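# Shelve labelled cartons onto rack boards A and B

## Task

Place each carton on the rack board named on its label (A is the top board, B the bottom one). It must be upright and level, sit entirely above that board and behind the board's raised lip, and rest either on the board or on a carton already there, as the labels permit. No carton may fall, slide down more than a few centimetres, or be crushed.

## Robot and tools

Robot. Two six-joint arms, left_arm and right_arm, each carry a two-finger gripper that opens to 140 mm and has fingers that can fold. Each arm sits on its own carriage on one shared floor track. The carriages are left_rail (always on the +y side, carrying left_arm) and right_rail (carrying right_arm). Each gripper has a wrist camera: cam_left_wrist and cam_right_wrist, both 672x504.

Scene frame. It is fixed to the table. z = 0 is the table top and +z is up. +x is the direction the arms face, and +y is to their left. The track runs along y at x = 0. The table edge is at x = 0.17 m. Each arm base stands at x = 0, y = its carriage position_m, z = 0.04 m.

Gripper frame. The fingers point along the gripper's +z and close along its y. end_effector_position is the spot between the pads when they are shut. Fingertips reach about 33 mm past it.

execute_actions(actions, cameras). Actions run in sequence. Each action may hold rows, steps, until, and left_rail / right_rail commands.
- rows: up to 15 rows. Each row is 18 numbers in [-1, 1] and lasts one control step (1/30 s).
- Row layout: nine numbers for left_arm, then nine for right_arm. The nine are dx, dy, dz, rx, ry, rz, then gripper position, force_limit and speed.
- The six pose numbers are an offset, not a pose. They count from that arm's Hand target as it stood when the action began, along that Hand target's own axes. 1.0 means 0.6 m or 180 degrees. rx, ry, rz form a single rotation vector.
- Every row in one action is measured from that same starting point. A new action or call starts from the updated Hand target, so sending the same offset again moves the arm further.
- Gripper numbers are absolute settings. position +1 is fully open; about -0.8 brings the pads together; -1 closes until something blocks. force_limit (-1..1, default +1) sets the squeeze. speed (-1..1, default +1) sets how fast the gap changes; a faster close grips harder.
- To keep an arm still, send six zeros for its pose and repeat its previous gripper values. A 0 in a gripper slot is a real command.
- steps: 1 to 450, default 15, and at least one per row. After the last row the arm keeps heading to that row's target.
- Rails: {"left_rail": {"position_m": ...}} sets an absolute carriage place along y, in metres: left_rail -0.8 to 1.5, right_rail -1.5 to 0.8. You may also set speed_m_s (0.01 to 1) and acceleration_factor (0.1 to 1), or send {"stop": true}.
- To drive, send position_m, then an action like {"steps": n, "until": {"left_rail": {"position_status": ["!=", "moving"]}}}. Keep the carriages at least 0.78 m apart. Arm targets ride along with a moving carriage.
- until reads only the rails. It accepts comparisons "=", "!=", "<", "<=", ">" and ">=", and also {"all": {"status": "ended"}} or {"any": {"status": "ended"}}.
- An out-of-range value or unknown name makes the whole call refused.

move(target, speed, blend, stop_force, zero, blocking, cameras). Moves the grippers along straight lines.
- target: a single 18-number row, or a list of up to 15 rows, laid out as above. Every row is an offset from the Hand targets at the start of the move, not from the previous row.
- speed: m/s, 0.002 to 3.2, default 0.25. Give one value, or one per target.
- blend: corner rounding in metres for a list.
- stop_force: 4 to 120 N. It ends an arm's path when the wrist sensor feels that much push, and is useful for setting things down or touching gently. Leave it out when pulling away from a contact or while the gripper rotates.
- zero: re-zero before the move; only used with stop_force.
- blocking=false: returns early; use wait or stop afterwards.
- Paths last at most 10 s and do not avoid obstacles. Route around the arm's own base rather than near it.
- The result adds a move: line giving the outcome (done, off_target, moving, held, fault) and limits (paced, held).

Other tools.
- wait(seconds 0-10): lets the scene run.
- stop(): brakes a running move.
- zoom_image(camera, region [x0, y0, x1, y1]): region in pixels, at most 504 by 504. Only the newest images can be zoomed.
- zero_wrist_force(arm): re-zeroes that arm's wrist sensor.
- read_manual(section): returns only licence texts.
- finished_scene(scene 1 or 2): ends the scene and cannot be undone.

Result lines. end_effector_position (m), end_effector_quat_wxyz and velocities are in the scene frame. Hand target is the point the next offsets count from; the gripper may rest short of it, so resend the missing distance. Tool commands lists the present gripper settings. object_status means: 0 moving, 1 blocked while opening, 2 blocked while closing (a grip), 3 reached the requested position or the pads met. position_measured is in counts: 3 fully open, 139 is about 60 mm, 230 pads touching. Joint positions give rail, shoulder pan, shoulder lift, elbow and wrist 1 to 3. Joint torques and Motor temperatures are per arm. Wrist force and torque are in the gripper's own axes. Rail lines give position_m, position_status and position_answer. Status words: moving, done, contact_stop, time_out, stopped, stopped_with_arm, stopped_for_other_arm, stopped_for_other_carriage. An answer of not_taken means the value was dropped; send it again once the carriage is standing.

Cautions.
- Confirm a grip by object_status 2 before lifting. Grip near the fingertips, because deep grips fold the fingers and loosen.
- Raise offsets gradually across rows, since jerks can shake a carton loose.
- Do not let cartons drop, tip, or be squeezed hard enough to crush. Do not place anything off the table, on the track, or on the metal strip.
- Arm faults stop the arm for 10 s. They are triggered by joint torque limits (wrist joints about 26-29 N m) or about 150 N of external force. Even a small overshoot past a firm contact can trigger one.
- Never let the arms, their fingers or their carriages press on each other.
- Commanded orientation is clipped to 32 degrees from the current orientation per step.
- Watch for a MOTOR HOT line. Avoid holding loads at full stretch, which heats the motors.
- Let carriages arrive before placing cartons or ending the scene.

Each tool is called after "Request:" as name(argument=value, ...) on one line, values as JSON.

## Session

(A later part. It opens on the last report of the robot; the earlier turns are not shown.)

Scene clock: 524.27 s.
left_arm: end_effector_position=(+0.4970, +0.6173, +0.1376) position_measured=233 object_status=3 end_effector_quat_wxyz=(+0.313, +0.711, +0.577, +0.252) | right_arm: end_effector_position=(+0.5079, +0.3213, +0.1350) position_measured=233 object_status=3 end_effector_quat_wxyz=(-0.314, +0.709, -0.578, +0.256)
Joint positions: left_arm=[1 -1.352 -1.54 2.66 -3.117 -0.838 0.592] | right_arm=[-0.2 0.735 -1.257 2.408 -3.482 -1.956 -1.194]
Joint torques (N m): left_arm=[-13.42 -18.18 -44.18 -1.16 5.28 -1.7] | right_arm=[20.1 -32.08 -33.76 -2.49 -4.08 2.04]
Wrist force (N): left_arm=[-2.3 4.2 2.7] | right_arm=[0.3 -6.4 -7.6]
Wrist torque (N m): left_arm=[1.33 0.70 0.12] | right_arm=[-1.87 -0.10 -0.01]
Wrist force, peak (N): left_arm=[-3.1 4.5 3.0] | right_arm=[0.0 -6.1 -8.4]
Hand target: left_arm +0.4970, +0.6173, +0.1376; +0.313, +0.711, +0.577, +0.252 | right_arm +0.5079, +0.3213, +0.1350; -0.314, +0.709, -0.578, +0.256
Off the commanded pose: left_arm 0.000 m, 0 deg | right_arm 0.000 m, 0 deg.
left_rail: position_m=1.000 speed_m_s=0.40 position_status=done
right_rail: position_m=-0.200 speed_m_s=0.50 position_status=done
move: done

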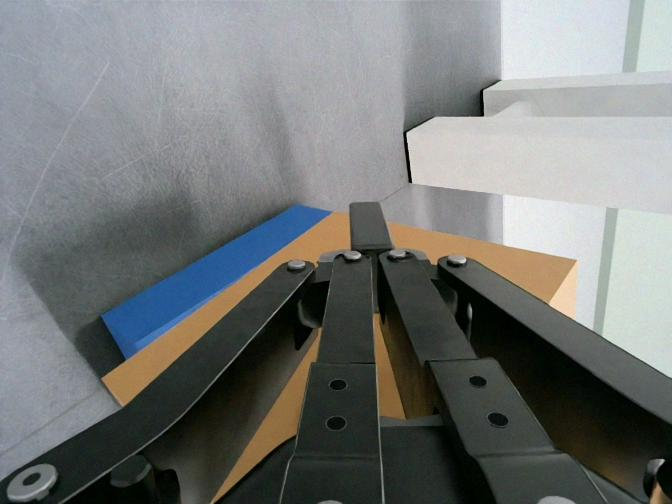

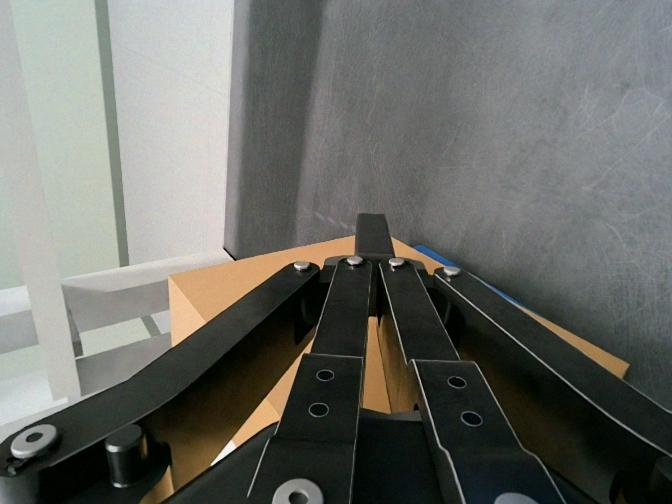

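Request:
move(target=[-0.0322, 0.0058, 0.0063, 0, 0, 0, -1, -1, 0, -0.0330, -0.0034, 0.0038, 0, 0, 0, -1, -1, 0], speed=0.01, stop_force=4, cameras=["all"])

Scene clock: 527.43 s.
left_arm: end_effector_position=(+0.4975, +0.6070, +0.1377) position_measured=233 object_status=3 end_effector_quat_wxyz=(+0.313, +0.711, +0.577, +0.252) | right_arm: end_effector_position=(+0.5073, +0.3334, +0.1350) position_measured=233 object_status=3 end_effector_quat_wxyz=(-0.314, +0.709, -0.578, +0.256)
Joint positions: left_arm=[1 -1.356 -1.527 2.645 -3.111 -0.836 0.587] | right_arm=[-0.2 0.753 -1.247 2.389 -3.467 -1.968 -1.18]
Joint torques (N m): left_arm=[10.93 -37.76 -14.13 -10.08 -0.15 1.54] | right_arm=[-19.79 -68.74 -16.49 -10.46 1.86 -1.67]
Wrist force (N): left_arm=[-1.1 4.6 2.5] | right_arm=[1.8 -6.0 -7.8]
Wrist torque (N m): left_arm=[1.34 0.81 0.11] | right_arm=[-1.76 -0.15 0.00]
Wrist force, peak (N): left_arm=[-2.9 4.6 2.8] | right_arm=[4.2 -7.2 -9.9]
Hand target: left_arm +0.4975, +0.6070, +0.1377; +0.313, +0.711, +0.577, +0.252 (not the last commanded pose) | right_arm +0.5073, +0.3334, +0.1350; -0.314, +0.709, -0.578, +0.256 (not the last commanded pose)
Off the commanded pose: left_arm 0.010 m, 0 deg | right_arm 0.008 m, 0 deg.
left_rail: position_m=1.000 speed_m_s=0.40 position_status=done
right_rail: position_m=-0.200 speed_m_s=0.50 position_status=done
move: contact (left_arm, right_arm)

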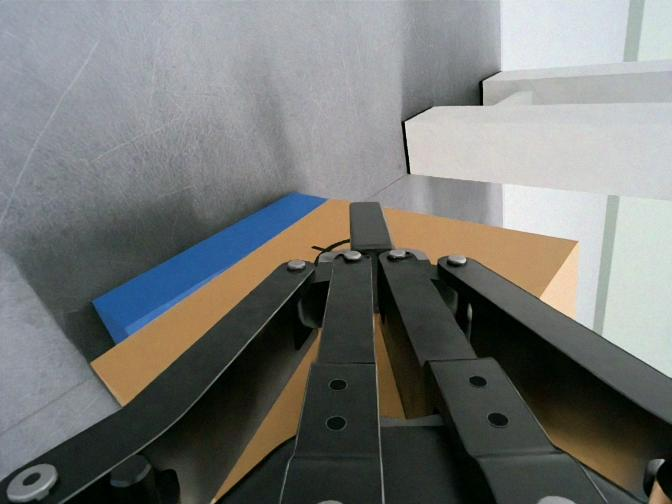

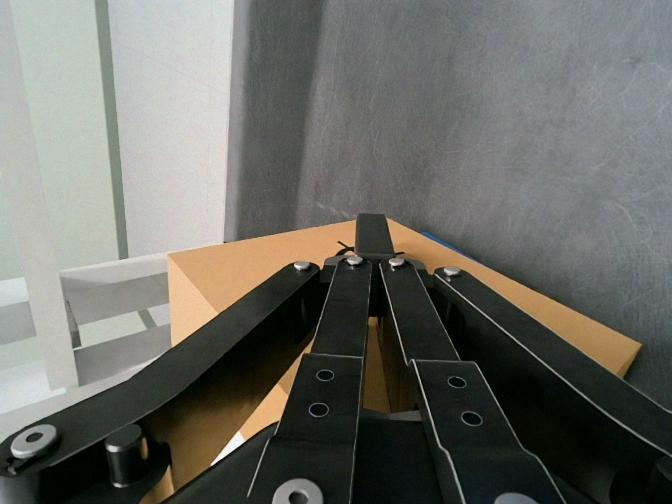

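Request:
move(target=[0, 0, 0, 0, 0, 0, -1, -1, 0, 0.0102, -0.0055, 0.0060, 0, 0, 0, -1, -1, 0], speed=0.02)

Request:
move(target=[-0.0064, 0.0012, 0.0013, 0, 0, 0, -1, -1, 0, -0.0165, -0.0017, 0.0019, 0, 0, 0, -1, -1, 0], speed=0.01, stop_force=4, cameras=["all"])

Scene clock: 529.30 s.
left_arm: end_effector_position=(+0.4975, +0.6070, +0.1377) position_measured=233 object_status=3 end_effector_quat_wxyz=(+0.313, +0.711, +0.577, +0.252) | right_arm: end_effector_position=(+0.5132, +0.3284, +0.1350) position_measured=233 object_status=3 end_effector_quat_wxyz=(-0.314, +0.709, -0.578, +0.256)
Joint positions: left_arm=[1 -1.356 -1.527 2.645 -3.111 -0.836 0.587] | right_arm=[-0.2 0.738 -1.248 2.391 -3.473 -1.958 -1.192]
Joint torques (N m): left_arm=[10.89 -37.78 -14.36 -9.67 0.14 1.75] | right_arm=[-21.45 -68.53 -15.65 -10.34 1.65 -1.68]
Wrist force (N): left_arm=[-1.5 4.4 3.2] | right_arm=[0.7 -6.2 -7.6]
Wrist torque (N m): left_arm=[1.30 0.88 0.10] | right_arm=[-1.80 -0.18 -0.02]
Wrist force, peak (N): left_arm=[-1.1 4.9 3.2] | right_arm=[1.7 -6.2 -9.1]
Hand target: left_arm +0.4975, +0.6070, +0.1377; +0.313, +0.711, +0.577, +0.252 | right_arm +0.5133, +0.3284, +0.1350; -0.314, +0.709, -0.578, +0.256
Off the commanded pose: left_arm 0.000 m, 0 deg | right_arm 0.000 m, 0 deg.
left_rail: position_m=1.000 speed_m_s=0.40 position_status=done
right_rail: position_m=-0.200 speed_m_s=0.50 position_status=done
move: done

Scene clock: 531.13 s.
left_arm: end_effector_position=(+0.4976, +0.6067, +0.1376) position_measured=233 object_status=3 end_effector_quat_wxyz=(+0.313, +0.711, +0.577, +0.252) | right_arm: end_effector_position=(+0.5131, +0.3337, +0.1350) position_measured=233 object_status=3 end_effector_quat_wxyz=(-0.314, +0.709, -0.578, +0.256)
Joint positions: left_arm=[1 -1.356 -1.527 2.644 -3.111 -0.836 0.587] | right_arm=[-0.2 0.746 -1.244 2.383 -3.466 -1.963 -1.186]
Joint torques (N m): left_arm=[9.32 -37.46 -16.49 -10.6 1.27 1.53] | right_arm=[-19.58 -68.22 -16.64 -10.05 1.97 -1.7]
Wrist force (N): left_arm=[3.0 4.9 0.6] | right_arm=[1.5 -6.6 -8.4]
Wrist torque (N m): left_arm=[1.36 0.81 0.08] | right_arm=[-1.86 -0.10 -0.01]
Wrist force, peak (N): left_arm=[5.2 4.1 -0.5] | right_arm=[4.8 -5.0 -11.0]
Hand target: left_arm +0.4976, +0.6067, +0.1376; +0.313, +0.711, +0.577, +0.252 (not the last commanded pose) | right_arm +0.5131, +0.3337, +0.1350; -0.314, +0.709, -0.578, +0.256 (not the last commanded pose)
Off the commanded pose: left_arm 0.004 m, 0 deg | right_arm 0.005 m, 0 deg.
left_rail: position_m=1.000 speed_m_s=0.40 position_status=done
right_rail: position_m=-0.200 speed_m_s=0.50 position_status=done
move: contact (left_arm, right_arm)

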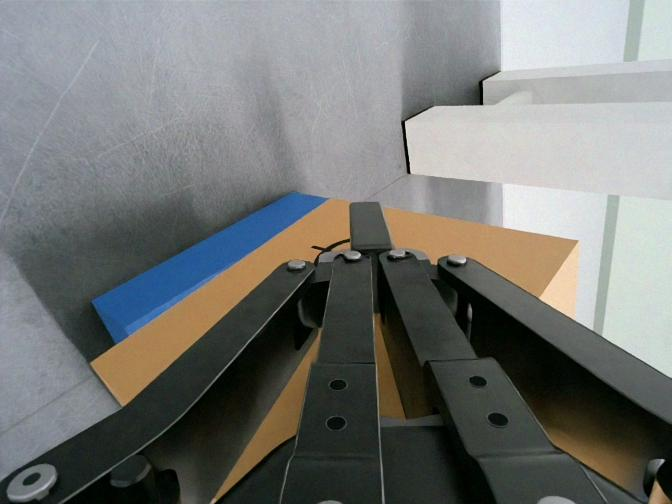

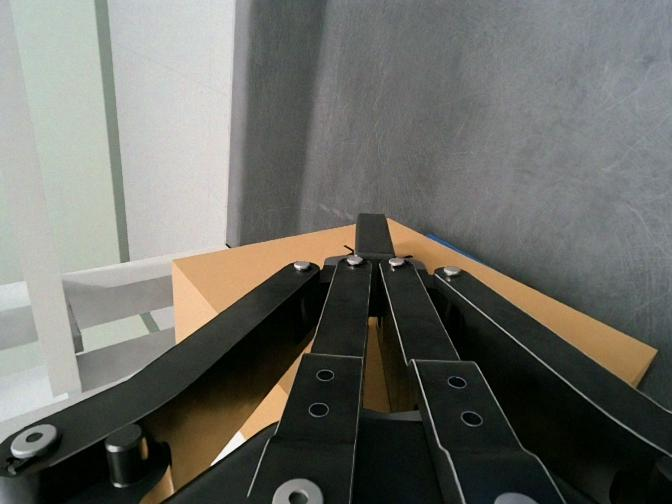

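Request:
move(target=[-0.0037, 0.0007, 0.0007, 0, 0, 0, -1, -1, 0, -0.0038, -0.0004, 0.0004, 0, 0, 0, -1, -1, 0], speed=0.01)

Scene clock: 532.10 s.
left_arm: end_effector_position=(+0.4977, +0.6045, +0.1376) position_measured=233 object_status=3 end_effector_quat_wxyz=(+0.313, +0.711, +0.577, +0.252) | right_arm: end_effector_position=(+0.5130, +0.3359, +0.1350) position_measured=233 object_status=3 end_effector_quat_wxyz=(-0.314, +0.709, -0.578, +0.256)
Joint positions: left_arm=[1 -1.357 -1.524 2.641 -3.109 -0.836 0.586] | right_arm=[-0.2 0.749 -1.242 2.379 -3.464 -1.966 -1.183]
Joint torques (N m): left_arm=[-18.98 -17.74 -51.54 -1.95 2.16 -1.64] | right_arm=[25.44 -37.58 -41.93 -4.57 -1.94 1.01]
Wrist force (N): left_arm=[7.4 4.0 -0.6] | right_arm=[7.4 0.5 -3.8]
Wrist torque (N m): left_arm=[1.42 1.01 0.07] | right_arm=[-1.88 0.09 -0.06]
Wrist force, peak (N): left_arm=[9.0 3.3 -3.8] | right_arm=[5.9 -2.9 -10.7]
Hand target: left_arm +0.4977, +0.6044, +0.1376; +0.313, +0.711, +0.577, +0.252 | right_arm +0.5129, +0.3360, +0.1351; -0.314, +0.709, -0.578, +0.256
Off the commanded pose: left_arm 0.000 m, 0 deg | right_arm 0.000 m, 0 deg.
left_rail: position_m=1.000 speed_m_s=0.40 position_status=done
right_rail: position_m=-0.200 speed_m_s=0.50 position_status=done
move: done

Request:
move(target=[-0.0027, 0.0005, 0.0005, 0, 0, 0, -1, -1, 0, -0.0028, -0.0003, 0.0003, 0, 0, 0, -1, -1, 0], speed=0.01)

Scene clock: 533.10 s.
left_arm: end_effector_position=(+0.4978, +0.6028, +0.1376) position_measured=233 object_status=3 end_effector_quat_wxyz=(+0.313, +0.711, +0.577, +0.252) | right_arm: end_effector_position=(+0.5129, +0.3376, +0.1350) position_measured=233 object_status=3 end_effector_quat_wxyz=(-0.314, +0.709, -0.578, +0.256)
Joint positions: left_arm=[1 -1.358 -1.522 2.638 -3.108 -0.835 0.585] | right_arm=[-0.2 0.752 -1.241 2.377 -3.461 -1.967 -1.181]
Joint torques (N m): left_arm=[-23.03 -18.9 -60.45 -3.25 1.62 -1.79] | right_arm=[31.99 -38.9 -48.26 -5.06 0.96 1.24]
Wrist force (N): left_arm=[16.2 -0.5 -5.0] | right_arm=[20.3 1.5 -5.4]
Wrist torque (N m): left_arm=[1.40 1.15 0.07] | right_arm=[-1.90 0.28 -0.01]
Wrist force, peak (N): left_arm=[16.2 -0.5 -5.0] | right_arm=[20.3 1.5 -5.4]
Hand target: left_arm +0.4978, +0.6027, +0.1377; +0.313, +0.711, +0.577, +0.252 | right_arm +0.5129, +0.3377, +0.1351; -0.314, +0.709, -0.578, +0.256
Off the commanded pose: left_arm 0.000 m, 0 deg | right_arm 0.000 m, 0 deg.
left_rail: position_m=1.000 speed_m_s=0.40 position_status=done
right_rail: position_m=-0.200 speed_m_s=0.50 position_status=done
move: done

Request:
move(target=[-0.0035, 0.0006, 0.0006, 0, 0, 0, -1, -1, 0, -0.0036, -0.0004, 0.0004, 0, 0, 0, -1, -1, 0], speed=0.01)

Scene clock: 534.13 s.
left_arm: end_effector_position=(+0.4978, +0.6007, +0.1376) position_measured=233 object_status=3 end_effector_quat_wxyz=(+0.313, +0.711, +0.577, +0.252) | right_arm: end_effector_position=(+0.5128, +0.3398, +0.1350) position_measured=233 object_status=3 end_effector_quat_wxyz=(-0.314, +0.709, -0.578, +0.256)
Joint positions: left_arm=[1 -1.359 -1.52 2.635 -3.106 -0.835 0.583] | right_arm=[-0.2 0.755 -1.239 2.373 -3.459 -1.97 -1.179]
Joint torques (N m): left_arm=[-33.17 -26.63 -75.7 -6.94 0.58 -1.62] | right_arm=[41.77 -41.19 -56.51 -6.65 4.48 2.19]
Wrist force (N): left_arm=[33.2 -7.0 0.8] | right_arm=[35.5 4.6 -5.6]
Wrist torque (N m): left_arm=[1.73 1.46 0.07] | right_arm=[-1.89 0.75 0.04]
Wrist force, peak (N): left_arm=[33.2 -7.0 0.8] | right_arm=[35.5 4.6 -5.6]
Hand target: left_arm +0.4978, +0.6006, +0.1377; +0.313, +0.711, +0.577, +0.252 | right_arm +0.5128, +0.3399, +0.1351; -0.314, +0.709, -0.578, +0.256
Off the commanded pose: left_arm 0.000 m, 0 deg | right_arm 0.000 m, 0 deg.
left_rail: position_m=1.000 speed_m_s=0.40 position_status=done
right_rail: position_m=-0.200 speed_m_s=0.50 position_status=done
move: done

Request:
move(target=[-0.0011, 0.0614, -0.0563, 0, 0, 0, -1, -1, 0, -0.0008, -0.0619, -0.0560, 0, 0, 0, -1, -1, 0], speed=0.04, cameras=["all"])

Scene clock: 536.23 s.
left_arm: end_effector_position=(+0.4978, +0.6000, +0.1876) position_measured=233 object_status=3 end_effector_quat_wxyz=(+0.313, +0.711, +0.577, +0.252) | right_arm: end_effector_position=(+0.5127, +0.3404, +0.1851) position_measured=233 object_status=3 end_effector_quat_wxyz=(-0.314, +0.709, -0.578, +0.256)
Joint positions: left_arm=[1 -1.359 -1.658 2.599 -2.931 -0.835 0.583] | right_arm=[-0.2 0.756 -1.341 2.355 -3.338 -1.97 -1.178]
Joint torques (N m): left_arm=[-39.49 -40.96 -91.52 -8.69 -0.73 -1.74] | right_arm=[48.24 -76.03 -67.75 -7.64 8.31 1.8]
Wrist force (N): left_arm=[45.9 -9.7 -1.1] | right_arm=[48.5 7.0 -6.3]
Wrist torque (N m): left_arm=[1.75 1.67 0.05] | right_arm=[-1.88 1.02 0.07]
Wrist force, peak (N): left_arm=[46.1 -8.9 -1.9] | right_arm=[48.7 6.9 -6.4]
Hand target: left_arm +0.4978, +0.6000, +0.1877; +0.313, +0.711, +0.577, +0.252 | right_arm +0.5127, +0.3404, +0.1852; -0.314, +0.709, -0.578, +0.256
Off the commanded pose: left_arm 0.000 m, 0 deg | right_arm 0.000 m, 0 deg.
left_rail: position_m=1.000 speed_m_s=0.40 position_status=done
right_rail: position_m=-0.200 speed_m_s=0.50 position_status=done
move: done

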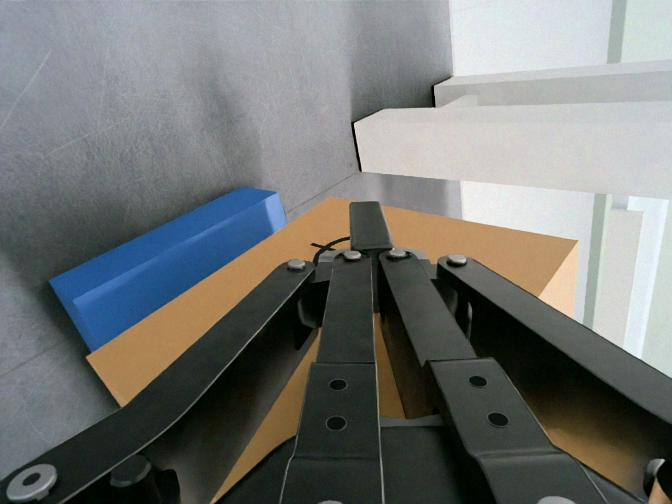

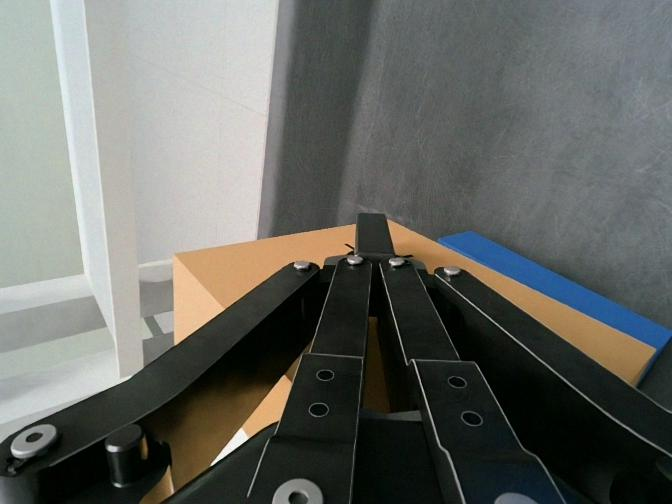

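Request:
move(target=[-0.0441, 0.1987, -0.1529, 0.0001, -0.0135, 0.0124, -1, -1, 0, 0.0455, -0.1704, -0.1848, 0, 0.0136, 0.0123, -1, -1, 0], speed=0.08, cameras=["all"])

Scene clock: 539.90 s.
left_arm: end_effector_position=(+0.5052, +0.5718, +0.3375) position_measured=233 object_status=3 end_effector_quat_wxyz=(+0.320, +0.727, +0.556, +0.243) | right_arm: end_effector_position=(+0.5051, +0.3110, +0.3353) position_measured=233 object_status=3 end_effector_quat_wxyz=(-0.306, +0.692, -0.598, +0.265)
Joint positions: left_arm=[1 -1.341 -1.879 2.415 -2.587 -0.868 0.674] | right_arm=[-0.2 0.748 -1.622 2.279 -2.965 -2.004 -1.138]
Joint torques (N m): left_arm=[-14.58 -24.84 -95.39 -7.8 -8.62 2.51] | right_arm=[6.11 -55.14 -77.5 -7.55 6.76 1.99]
Wrist force (N): left_arm=[44.1 -9.0 -0.4] | right_arm=[47.2 7.2 -5.5]
Wrist torque (N m): left_arm=[1.62 1.72 -0.09] | right_arm=[-1.81 0.89 0.09]
Wrist force, peak (N): left_arm=[50.5 -9.8 -1.9] | right_arm=[52.9 7.7 -6.1]
Hand target: left_arm +0.5052, +0.5718, +0.3376; +0.320, +0.727, +0.556, +0.243 | right_arm +0.5051, +0.3110, +0.3354; -0.306, +0.692, -0.598, +0.265
Off the commanded pose: left_arm 0.000 m, 0 deg | right_arm 0.000 m, 0 deg.
left_rail: position_m=1.000 speed_m_s=0.40 position_status=done
right_rail: position_m=-0.200 speed_m_s=0.50 position_status=done
move: done

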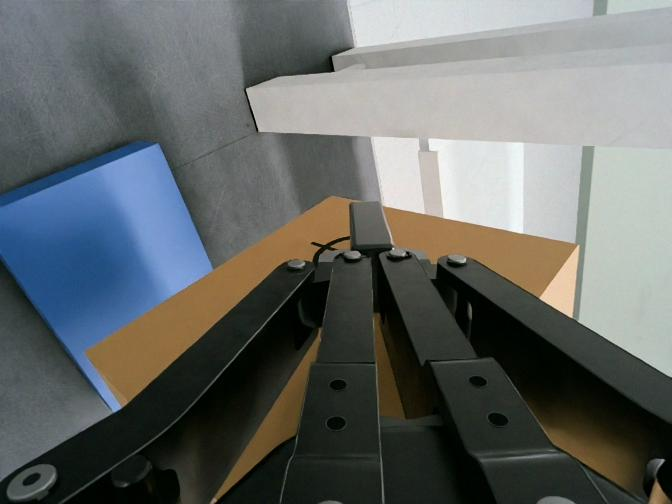

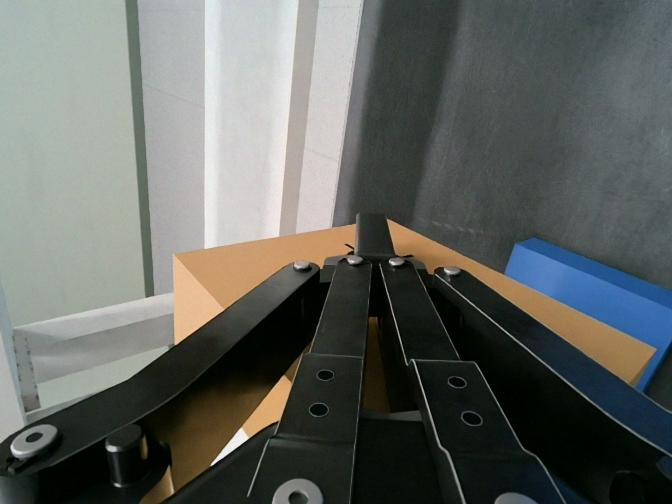

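Request:
move(target=[-0.0805, 0.1984, -0.1527, 0, 0, 0, -1, -1, 0, 0.0832, -0.1769, -0.1772, 0, 0, 0, -1, -1, 0], speed=0.1)

Scene clock: 543.20 s.
left_arm: end_effector_position=(+0.5053, +0.5222, +0.4873) position_measured=233 object_status=3 end_effector_quat_wxyz=(+0.320, +0.727, +0.556, +0.243) | right_arm: end_effector_position=(+0.5050, +0.2606, +0.4854) position_measured=233 object_status=3 end_effector_quat_wxyz=(-0.306, +0.692, -0.598, +0.265)
Joint positions: left_arm=[1 -1.365 -1.915 2.15 -2.267 -0.857 0.646] | right_arm=[-0.2 0.669 -1.845 2.164 -2.651 -1.95 -1.201]
Joint torques (N m): left_arm=[-42.61 -1.28 -93.97 -8.32 -1.33 -1.83] | right_arm=[6.33 -41.21 -79.94 -7.48 21.81 -2.93]
Wrist force (N): left_arm=[44.9 -9.8 -1.0] | right_arm=[47.5 6.1 -5.9]
Wrist torque (N m): left_arm=[1.69 1.60 0.04] | right_arm=[-1.81 1.07 0.31]
Wrist force, peak (N): left_arm=[44.9 -9.8 -1.0] | right_arm=[47.7 4.8 -6.6]
Hand target: left_arm +0.5053, +0.5222, +0.4874; +0.320, +0.727, +0.556, +0.243 | right_arm +0.5050, +0.2606, +0.4855; -0.306, +0.692, -0.598, +0.265
Off the commanded pose: left_arm 0.000 m, 0 deg | right_arm 0.000 m, 0 deg.
left_rail: position_m=1.000 speed_m_s=0.40 position_status=done
right_rail: position_m=-0.200 speed_m_s=0.50 position_status=done
move: done

Request:
move(target=[-0.0807, 0.1984, -0.1527, 0, 0, 0, -1, -1, 0, 0.0830, -0.1769, -0.1772, 0, 0, 0, -1, -1, 0], speed=0.1, cameras=["all"])

Scene clock: 545.67 s.
left_arm: end_effector_position=(+0.5053, +0.4725, +0.6371) position_measured=233 object_status=3 end_effector_quat_wxyz=(+0.320, +0.727, +0.556, +0.243) | right_arm: end_effector_position=(+0.5049, +0.2103, +0.6355) position_measured=233 object_status=3 end_effector_quat_wxyz=(-0.306, +0.692, -0.598, +0.265)
Joint positions: left_arm=[1 -1.385 -1.866 1.85 -2.001 -0.848 0.621] | right_arm=[-0.2 0.577 -1.97 1.98 -2.366 -1.886 -1.271]
Joint torques (N m): left_arm=[-42.06 0.66 -88.01 -8.69 -1 -1.39] | right_arm=[9.66 -30.39 -76.25 -7.29 24.4 -2.96]
Wrist force (N): left_arm=[47.6 -9.8 -1.5] | right_arm=[50.0 6.8 -6.2]
Wrist torque (N m): left_arm=[1.81 1.69 0.04] | right_arm=[-1.72 1.13 0.35]
Wrist force, peak (N): left_arm=[47.6 -9.8 -1.5] | right_arm=[50.5 7.0 -6.4]
Hand target: left_arm +0.5053, +0.4724, +0.6372; +0.320, +0.727, +0.556, +0.243 | right_arm +0.5049, +0.2103, +0.6355; -0.306, +0.692, -0.598, +0.265
Off the commanded pose: left_arm 0.000 m, 0 deg | right_arm 0.000 m, 0 deg.
left_rail: position_m=1.000 speed_m_s=0.40 position_status=done
right_rail: position_m=-0.200 speed_m_s=0.50 position_status=done
move: done

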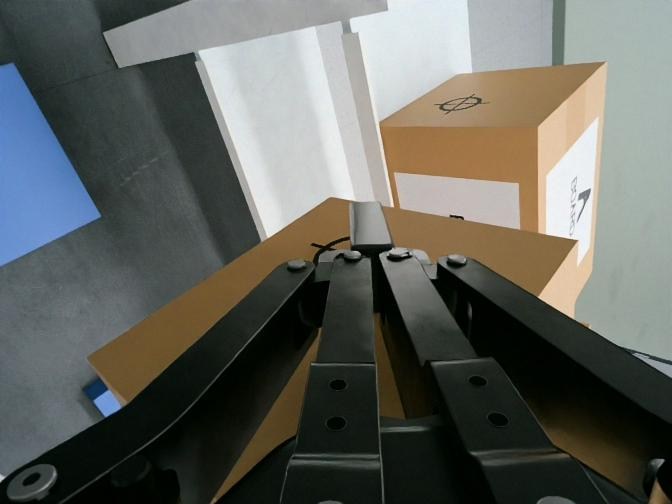

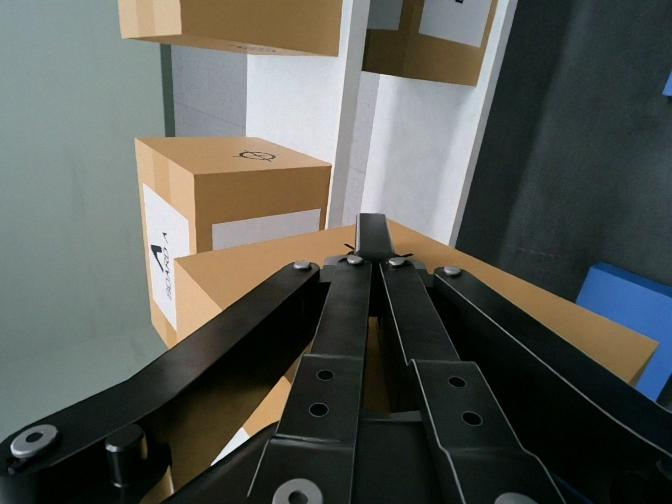

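Request:
move(target=[-0.0099, 0.1794, -0.1613, 0, 0, 0, -1, -1, 0, 0.0104, -0.1779, -0.1637, 0, 0, 0, -1, -1, 0], speed=0.1)

Scene clock: 548.00 s.
left_arm: end_effector_position=(+0.5054, +0.4667, +0.7819) position_measured=233 object_status=3 end_effector_quat_wxyz=(+0.320, +0.727, +0.556, +0.243) | right_arm: end_effector_position=(+0.5048, +0.2041, +0.7805) position_measured=233 object_status=3 end_effector_quat_wxyz=(-0.306, +0.692, -0.598, +0.265)
Joint positions: left_arm=[1 -1.387 -1.824 1.564 -1.755 -0.847 0.619] | right_arm=[-0.2 0.564 -1.951 1.713 -2.121 -1.877 -1.281]
Joint torques (N m): left_arm=[-34.55 7.3 -80.25 -8.42 -5.8 -1.63] | right_arm=[8.44 8.49 -72.02 -7.42 24.87 -2.83]
Wrist force (N): left_arm=[49.2 -10.5 -1.5] | right_arm=[52.0 6.6 -6.1]
Wrist torque (N m): left_arm=[1.77 1.75 0.02] | right_arm=[-1.84 1.14 0.34]
Wrist force, peak (N): left_arm=[49.5 -10.2 -1.8] | right_arm=[52.0 6.8 -6.9]
Hand target: left_arm +0.5054, +0.4667, +0.7819; +0.320, +0.727, +0.556, +0.243 | right_arm +0.5048, +0.2041, +0.7806; -0.306, +0.692, -0.598, +0.265
Off the commanded pose: left_arm 0.000 m, 0 deg | right_arm 0.000 m, 0 deg.
left_rail: position_m=1.000 speed_m_s=0.40 position_status=done
right_rail: position_m=-0.200 speed_m_s=0.50 position_status=done
move: done

Request:
move(target=[0.0440, 0.1088, 0.1182, 0, 0, 0, -1, -1, 0, 0.0241, -0.1109, 0.1221, 0, 0, 0, -1, -1, 0], speed=0.09)

Scene clock: 549.87 s.
left_arm: end_effector_position=(+0.6053, +0.4668, +0.7819) position_measured=233 object_status=3 end_effector_quat_wxyz=(+0.320, +0.727, +0.556, +0.243) | right_arm: end_effector_position=(+0.6048, +0.2041, +0.7806) position_measured=233 object_status=3 end_effector_quat_wxyz=(-0.306, +0.692, -0.598, +0.265)
Joint positions: left_arm=[1 -1.208 -1.725 1.511 -1.928 -0.935 0.821] | right_arm=[-0.2 0.455 -1.839 1.643 -2.184 -1.799 -1.359]
Joint torques (N m): left_arm=[-14.66 -8.98 -80.24 -21.87 -9.7 2.34] | right_arm=[6.91 -6.45 -71.89 -18.44 20.8 -2.79]
Wrist force (N): left_arm=[37.8 -7.5 0.6] | right_arm=[40.7 5.3 -5.7]
Wrist torque (N m): left_arm=[1.64 1.54 -0.06] | right_arm=[-1.70 0.81 0.28]
Wrist force, peak (N): left_arm=[49.6 -10.8 -1.9] | right_arm=[52.5 7.2 -6.2]
Hand target: left_arm +0.6054, +0.4668, +0.7819; +0.320, +0.727, +0.556, +0.243 | right_arm +0.6049, +0.2041, +0.7806; -0.306, +0.692, -0.598, +0.265
Off the commanded pose: left_arm 0.000 m, 0 deg | right_arm 0.000 m, 0 deg.
left_rail: position_m=1.000 speed_m_s=0.40 position_status=done
right_rail: position_m=-0.200 speed_m_s=0.50 position_status=done
move: done

Request:
move(target=[0.0432, 0.1090, 0.1184, 0, 0, 0, -1, -1, 0, 0.0233, -0.1110, 0.1222, 0, 0, 0, -1, -1, 0], speed=0.09, cameras=["all"])

Scene clock: 551.77 s.
left_arm: end_effector_position=(+0.7052, +0.4664, +0.7819) position_measured=233 object_status=3 end_effector_quat_wxyz=(+0.320, +0.727, +0.556, +0.243) | right_arm: end_effector_position=(+0.7047, +0.2046, +0.7807) position_measured=233 object_status=3 end_effector_quat_wxyz=(-0.306, +0.692, -0.598, +0.265)
Joint positions: left_arm=[1 -1.057 -1.607 1.42 -2.038 -1.022 0.97] | right_arm=[-0.2 0.378 -1.712 1.546 -2.225 -1.743 -1.413]
Joint torques (N m): left_arm=[-22.04 -23.71 -81.87 -21.31 -14.06 2.27] | right_arm=[11.41 -17.51 -72.12 -17.9 22.51 -2.78]
Wrist force (N): left_arm=[40.2 -8.0 0.4] | right_arm=[42.3 5.5 -5.6]
Wrist torque (N m): left_arm=[1.65 1.46 -0.10] | right_arm=[-1.73 0.93 0.24]
Wrist force, peak (N): left_arm=[40.2 -8.0 0.4] | right_arm=[42.5 5.0 -5.6]
Hand target: left_arm +0.7054, +0.4663, +0.7819; +0.320, +0.727, +0.556, +0.243 | right_arm +0.7049, +0.2046, +0.7807; -0.306, +0.692, -0.598, +0.265
Off the commanded pose: left_arm 0.000 m, 0 deg | right_arm 0.000 m, 0 deg.
left_rail: position_m=1.000 speed_m_s=0.40 position_status=done
right_rail: position_m=-0.200 speed_m_s=0.50 position_status=done
move: done

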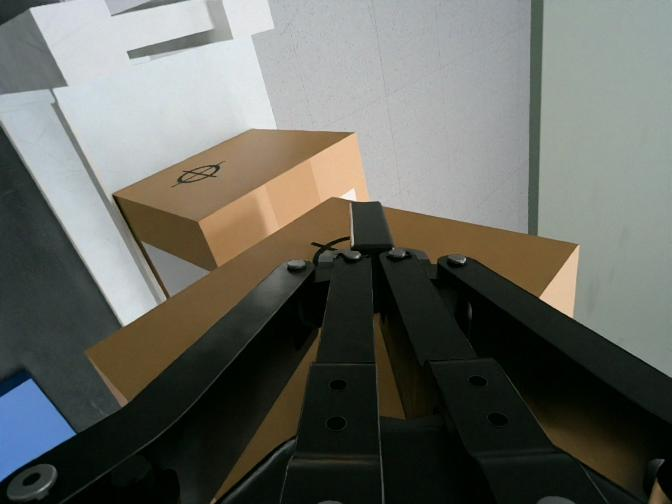

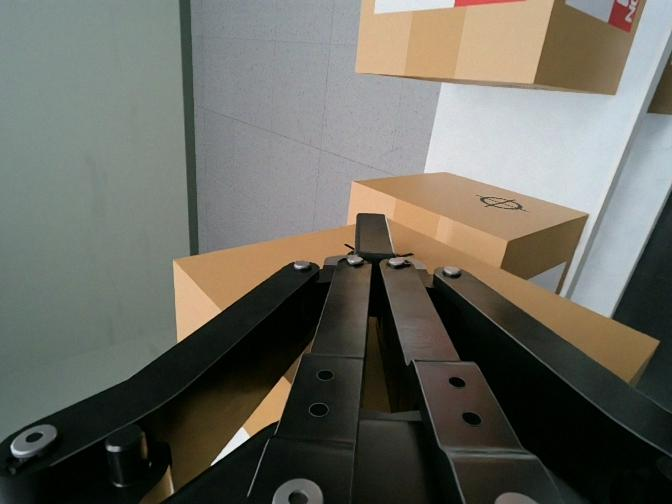

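Request:
move(target=[0.0433, 0.1089, 0.1183, 0, 0, 0, -1, -1, 0, 0.0234, -0.1110, 0.1222, 0, 0, 0, -1, -1, 0], speed=0.09, cameras=["all"])

Scene clock: 553.70 s.
left_arm: end_effector_position=(+0.8052, +0.4660, +0.7819) position_measured=233 object_status=3 end_effector_quat_wxyz=(+0.320, +0.727, +0.556, +0.243) | right_arm: end_effector_position=(+0.8049, +0.2051, +0.7808) position_measured=233 object_status=3 end_effector_quat_wxyz=(-0.306, +0.692, -0.598, +0.265)
Joint positions: left_arm=[1 -0.933 -1.476 1.293 -2.097 -1.1 1.08] | right_arm=[-0.2 0.322 -1.575 1.42 -2.242 -1.701 -1.452]
Joint torques (N m): left_arm=[-29.71 -38.72 -80.35 -20.45 -16.62 2.48] | right_arm=[18.94 -30.39 -72.66 -11.96 24.03 -2.87]
Wrist force (N): left_arm=[41.8 -8.3 -0.2] | right_arm=[44.3 5.3 -5.9]
Wrist torque (N m): left_arm=[1.63 1.58 -0.09] | right_arm=[-1.71 1.03 0.26]
Wrist force, peak (N): left_arm=[41.8 -8.3 -0.2] | right_arm=[44.4 5.3 -5.8]
Hand target: left_arm +0.8053, +0.4660, +0.7819; +0.320, +0.727, +0.556, +0.243 | right_arm +0.8049, +0.2051, +0.7807; -0.306, +0.692, -0.598, +0.265
Off the commanded pose: left_arm 0.000 m, 0 deg | right_arm 0.000 m, 0 deg.
left_rail: position_m=1.000 speed_m_s=0.40 position_status=done
right_rail: position_m=-0.200 speed_m_s=0.50 position_status=done
move: done

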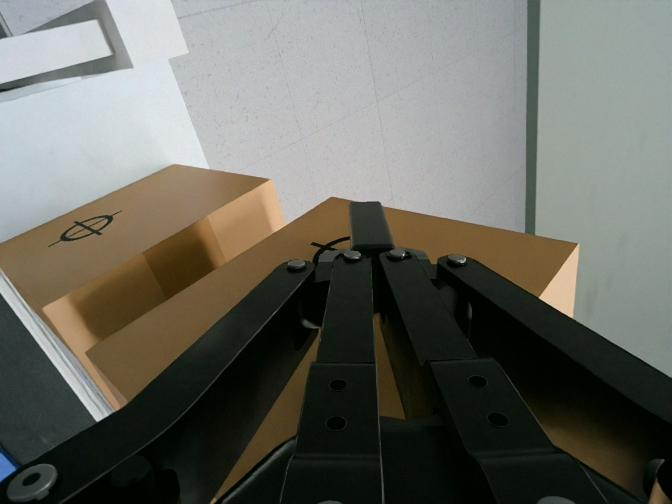

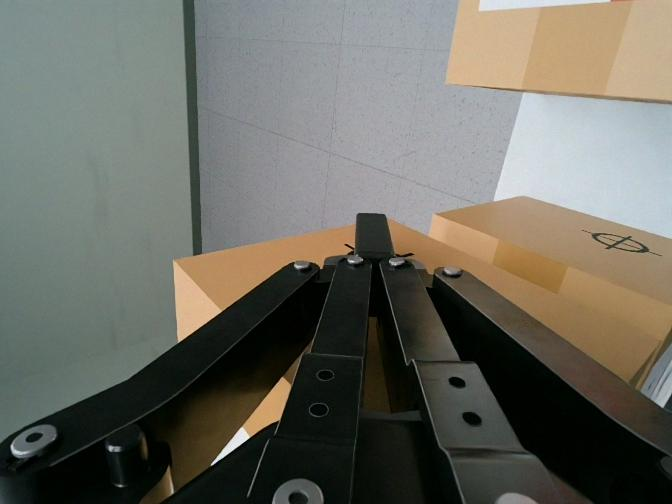

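Request:
move(target=[0.0019, -0.0386, 0.0441, 0, 0, 0, -1, -1, 0, 0.0009, 0.0388, 0.0441, 0, 0, 0, -1, -1, 0], speed=0.05)

Request:
move(target=[0.0001, -0.0490, 0.0450, 0, 0, 0, -1, -1, 0, 0, 0.0494, 0.0449, 0, 0, 0, -1, -1, 0], speed=0.012, stop_force=8, cameras=["all"])

Scene clock: 556.20 s.
left_arm: end_effector_position=(+0.8092, +0.4660, +0.7470) position_measured=233 object_status=3 end_effector_quat_wxyz=(+0.320, +0.727, +0.556, +0.243) | right_arm: end_effector_position=(+0.8089, +0.2051, +0.7458) position_measured=233 object_status=3 end_effector_quat_wxyz=(-0.306, +0.692, -0.598, +0.265)
Joint positions: left_arm=[1 -0.928 -1.479 1.359 -2.161 -1.103 1.084] | right_arm=[-0.2 0.32 -1.576 1.483 -2.304 -1.7 -1.453]
Joint torques (N m): left_arm=[-28.2 -56.26 -53.52 -20.47 -16.64 2.51] | right_arm=[17.64 -66.64 -54.63 -17.75 24.05 -2.85]
Wrist force (N): left_arm=[41.5 -8.2 -0.4] | right_arm=[44.2 5.3 -5.7]
Wrist torque (N m): left_arm=[1.64 1.60 -0.08] | right_arm=[-1.71 0.96 0.27]
Wrist force, peak (N): left_arm=[43.3 -8.2 -0.5] | right_arm=[45.8 5.1 -6.2]
Hand target: left_arm +0.8092, +0.4660, +0.7469; +0.320, +0.727, +0.556, +0.243 | right_arm +0.8089, +0.2051, +0.7457; -0.306, +0.692, -0.598, +0.265
Off the commanded pose: left_arm 0.000 m, 0 deg | right_arm 0.000 m, 0 deg.
left_rail: position_m=1.000 speed_m_s=0.40 position_status=done
right_rail: position_m=-0.200 speed_m_s=0.50 position_status=done
move: done

Scene clock: 559.37 s.
left_arm: end_effector_position=(+0.8092, +0.4660, +0.7228) position_measured=233 object_status=3 end_effector_quat_wxyz=(+0.320, +0.727, +0.556, +0.243) | right_arm: end_effector_position=(+0.8089, +0.2051, +0.7226) position_measured=233 object_status=3 end_effector_quat_wxyz=(-0.306, +0.692, -0.598, +0.265)
Joint positions: left_arm=[1 -0.928 -1.483 1.406 -2.204 -1.103 1.084] | right_arm=[-0.2 0.32 -1.579 1.527 -2.345 -1.7 -1.453]
Joint torques (N m): left_arm=[-50.67 -32.99 -79.47 -5.73 -12.81 -0.86] | right_arm=[19.8 -33.87 -66.97 -4.6 23.01 -2.84]
Wrist force (N): left_arm=[42.6 -4.7 -4.2] | right_arm=[42.9 -0.3 -9.2]
Wrist torque (N m): left_arm=[1.59 1.60 -0.14] | right_arm=[-1.68 0.98 0.36]
Wrist force, peak (N): left_arm=[44.2 -1.0 -8.3] | right_arm=[43.1 -4.7 -13.3]
Hand target: left_arm +0.8092, +0.4660, +0.7228; +0.320, +0.727, +0.556, +0.243 (not the last commanded pose) | right_arm +0.8090, +0.2051, +0.7226; -0.306, +0.692, -0.598, +0.265 (not the last commanded pose)
Off the commanded pose: left_arm 0.016 m, 0 deg | right_arm 0.017 m, 0 deg.
left_rail: position_m=1.000 speed_m_s=0.40 position_status=done
right_rail: position_m=-0.200 speed_m_s=0.50 position_status=done
move: contact (left_arm, right_arm)

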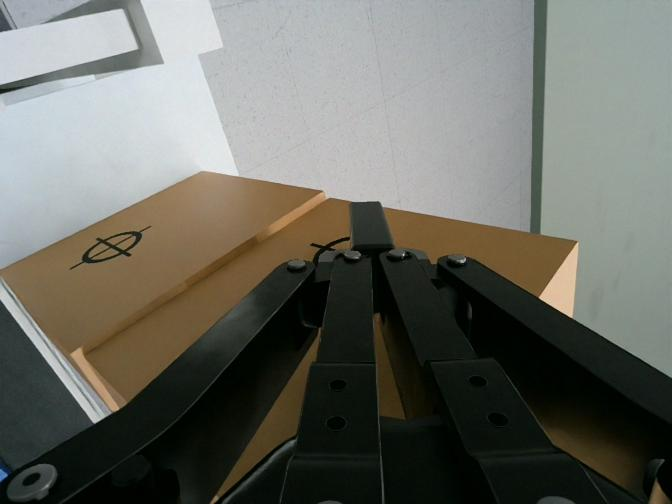

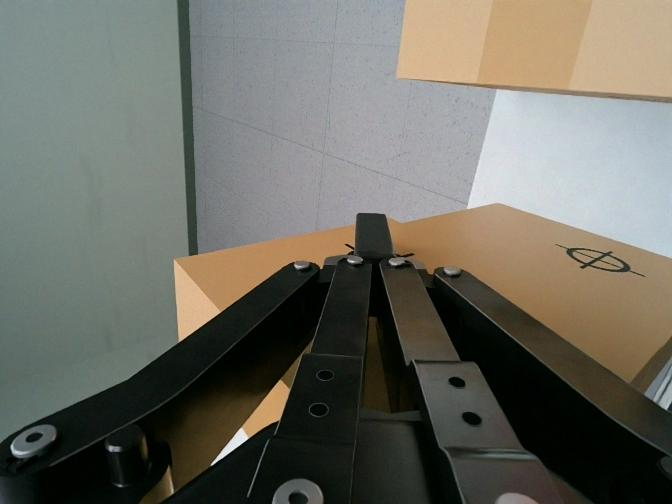

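Request:
move(target=[0.0001, -0.0124, 0.0113, 0, 0, 0, -1, -1, 0, 0, 0.0124, 0.0112, 0, 0, 0, -1, -1, 0], speed=0.01, stop_force=8)

Scene clock: 560.73 s.
left_arm: end_effector_position=(+0.8092, +0.4660, +0.7223) position_measured=233 object_status=3 end_effector_quat_wxyz=(+0.320, +0.727, +0.556, +0.243) | right_arm: end_effector_position=(+0.8089, +0.2051, +0.7221) position_measured=233 object_status=3 end_effector_quat_wxyz=(-0.306, +0.692, -0.598, +0.265)
Joint positions: left_arm=[1 -0.928 -1.483 1.407 -2.205 -1.103 1.084] | right_arm=[-0.2 0.32 -1.579 1.528 -2.346 -1.7 -1.453]
Joint torques (N m): left_arm=[-49.94 -26.28 -74.56 -4.48 -12.66 -0.69] | right_arm=[21.1 -28.79 -62.33 -3.38 22.54 -2.75]
Wrist force (N): left_arm=[42.9 -1.3 -7.6] | right_arm=[44.1 -3.1 -13.6]
Wrist torque (N m): left_arm=[1.49 1.55 -0.19] | right_arm=[-1.64 0.83 0.41]
Wrist force, peak (N): left_arm=[44.5 1.9 -11.5] | right_arm=[45.1 -5.9 -18.7]
Hand target: left_arm +0.8092, +0.4660, +0.7223; +0.320, +0.727, +0.556, +0.243 (not the last commanded pose) | right_arm +0.8089, +0.2051, +0.7221; -0.306, +0.692, -0.598, +0.265 (not the last commanded pose)
Off the commanded pose: left_arm 0.010 m, 0 deg | right_arm 0.010 m, 0 deg.
left_rail: position_m=1.000 speed_m_s=0.40 position_status=done
right_rail: position_m=-0.200 speed_m_s=0.50 position_status=done
move: contact (left_arm, right_arm)

Request:
move(target=[0.0321, -0.0058, -0.0065, 0, 0, 0, -1, -1, 0, 0.0330, 0.0033, -0.0036, 0, 0, 0, -1, -1, 0], speed=0.02, cameras=["all"])

Scene clock: 562.37 s.
left_arm: end_effector_position=(+0.8093, +0.4858, +0.7224) position_measured=233 object_status=3 end_effector_quat_wxyz=(+0.320, +0.727, +0.556, +0.243) | right_arm: end_effector_position=(+0.8089, +0.1852, +0.7221) position_measured=233 object_status=3 end_effector_quat_wxyz=(-0.306, +0.692, -0.598, +0.265)
Joint positions: left_arm=[1 -0.911 -1.504 1.43 -2.214 -1.114 1.098] | right_arm=[-0.2 0.29 -1.597 1.546 -2.348 -1.678 -1.473]
Joint torques (N m): left_arm=[10.08 -63.73 -42.85 -10.23 -0.91 2.32] | right_arm=[-20.99 -66.29 -44.68 -10.48 2.1 -2.67]
Wrist force (N): left_arm=[-4.0 2.2 1.7] | right_arm=[3.0 -3.4 -8.1]
Wrist torque (N m): left_arm=[0.88 1.10 -0.02] | right_arm=[-1.16 -0.69 0.25]
Wrist force, peak (N): left_arm=[43.4 -1.4 -8.0] | right_arm=[44.1 -3.3 -14.0]
Hand target: left_arm +0.8092, +0.4859, +0.7224; +0.320, +0.727, +0.556, +0.243 | right_arm +0.8089, +0.1851, +0.7221; -0.306, +0.692, -0.598, +0.265
Off the commanded pose: left_arm 0.000 m, 0 deg | right_arm 0.000 m, 0 deg.
left_rail: position_m=1.000 speed_m_s=0.40 position_status=done
right_rail: position_m=-0.200 speed_m_s=0.50 position_status=done
move: done

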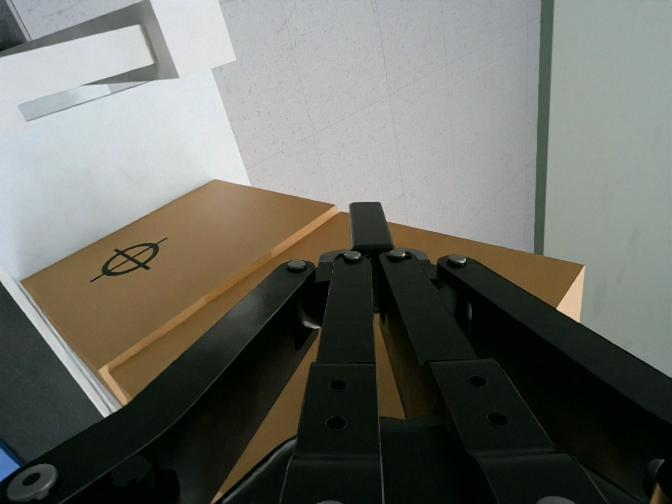

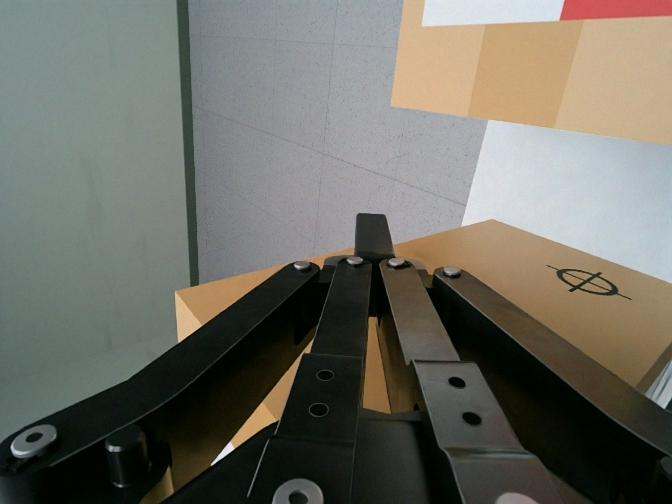

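Request:
move(target=[[-0.0005, 0.1594, -0.1463, 0, 0, 0, -1, -1, 0, 0.0001, -0.1604, -0.1458, 0, 0, 0, -1, -1, 0], [-0.0741, -0.2116, -0.5988, 0, 0, 0, -1, -1, 0, -0.0511, 0.2064, -0.5992, 0, 0, 0, -1, -1, 0]], speed=[0.1, 0.2], blend=[0.02, 0], cameras=["all"])

Scene clock: 566.67 s.
left_arm: end_effector_position=(+0.4597, +0.5357, +0.8722) position_measured=233 object_status=3 end_effector_quat_wxyz=(+0.320, +0.727, +0.556, +0.243) | right_arm: end_effector_position=(+0.4587, +0.1648, +0.8719) position_measured=233 object_status=3 end_effector_quat_wxyz=(-0.306, +0.692, -0.598, +0.265)
Joint positions: left_arm=[1 -1.463 -1.907 1.436 -1.481 -0.817 0.525] | right_arm=[-0.2 0.54 -2.001 1.572 -1.936 -1.86 -1.298]
Joint torques (N m): left_arm=[-17.09 -25.33 -67.67 -0.81 5.06 -1.87] | right_arm=[19.96 -29.7 -40.04 -2.29 -3.62 2.29]
Wrist force (N): left_arm=[-4.4 2.2 1.6] | right_arm=[2.7 -3.2 -8.4]
Wrist torque (N m): left_arm=[0.86 1.16 0.11] | right_arm=[-1.07 -0.66 0.06]
Wrist force, peak (N): left_arm=[-4.4 3.3 2.8] | right_arm=[3.0 -2.1 -10.8]
Hand target: left_arm +0.4596, +0.5357, +0.8722; +0.320, +0.727, +0.556, +0.243 | right_arm +0.4587, +0.1648, +0.8719; -0.306, +0.692, -0.598, +0.265
Off the commanded pose: left_arm 0.000 m, 0 deg | right_arm 0.000 m, 0 deg.
left_rail: position_m=1.000 speed_m_s=0.40 position_status=done
right_rail: position_m=-0.200 speed_m_s=0.50 position_status=done
move: done

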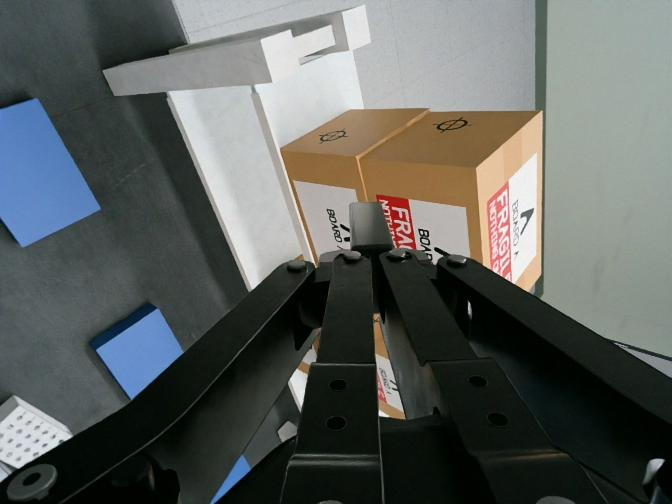

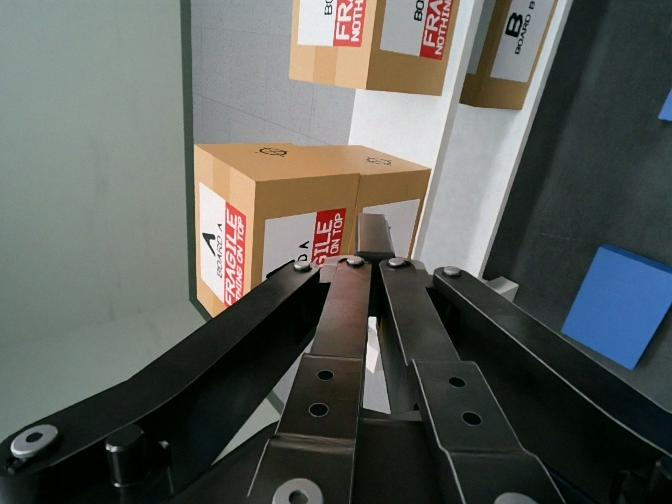

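Request:
finished_scene(scene=1)

The scene is finished: the task was done.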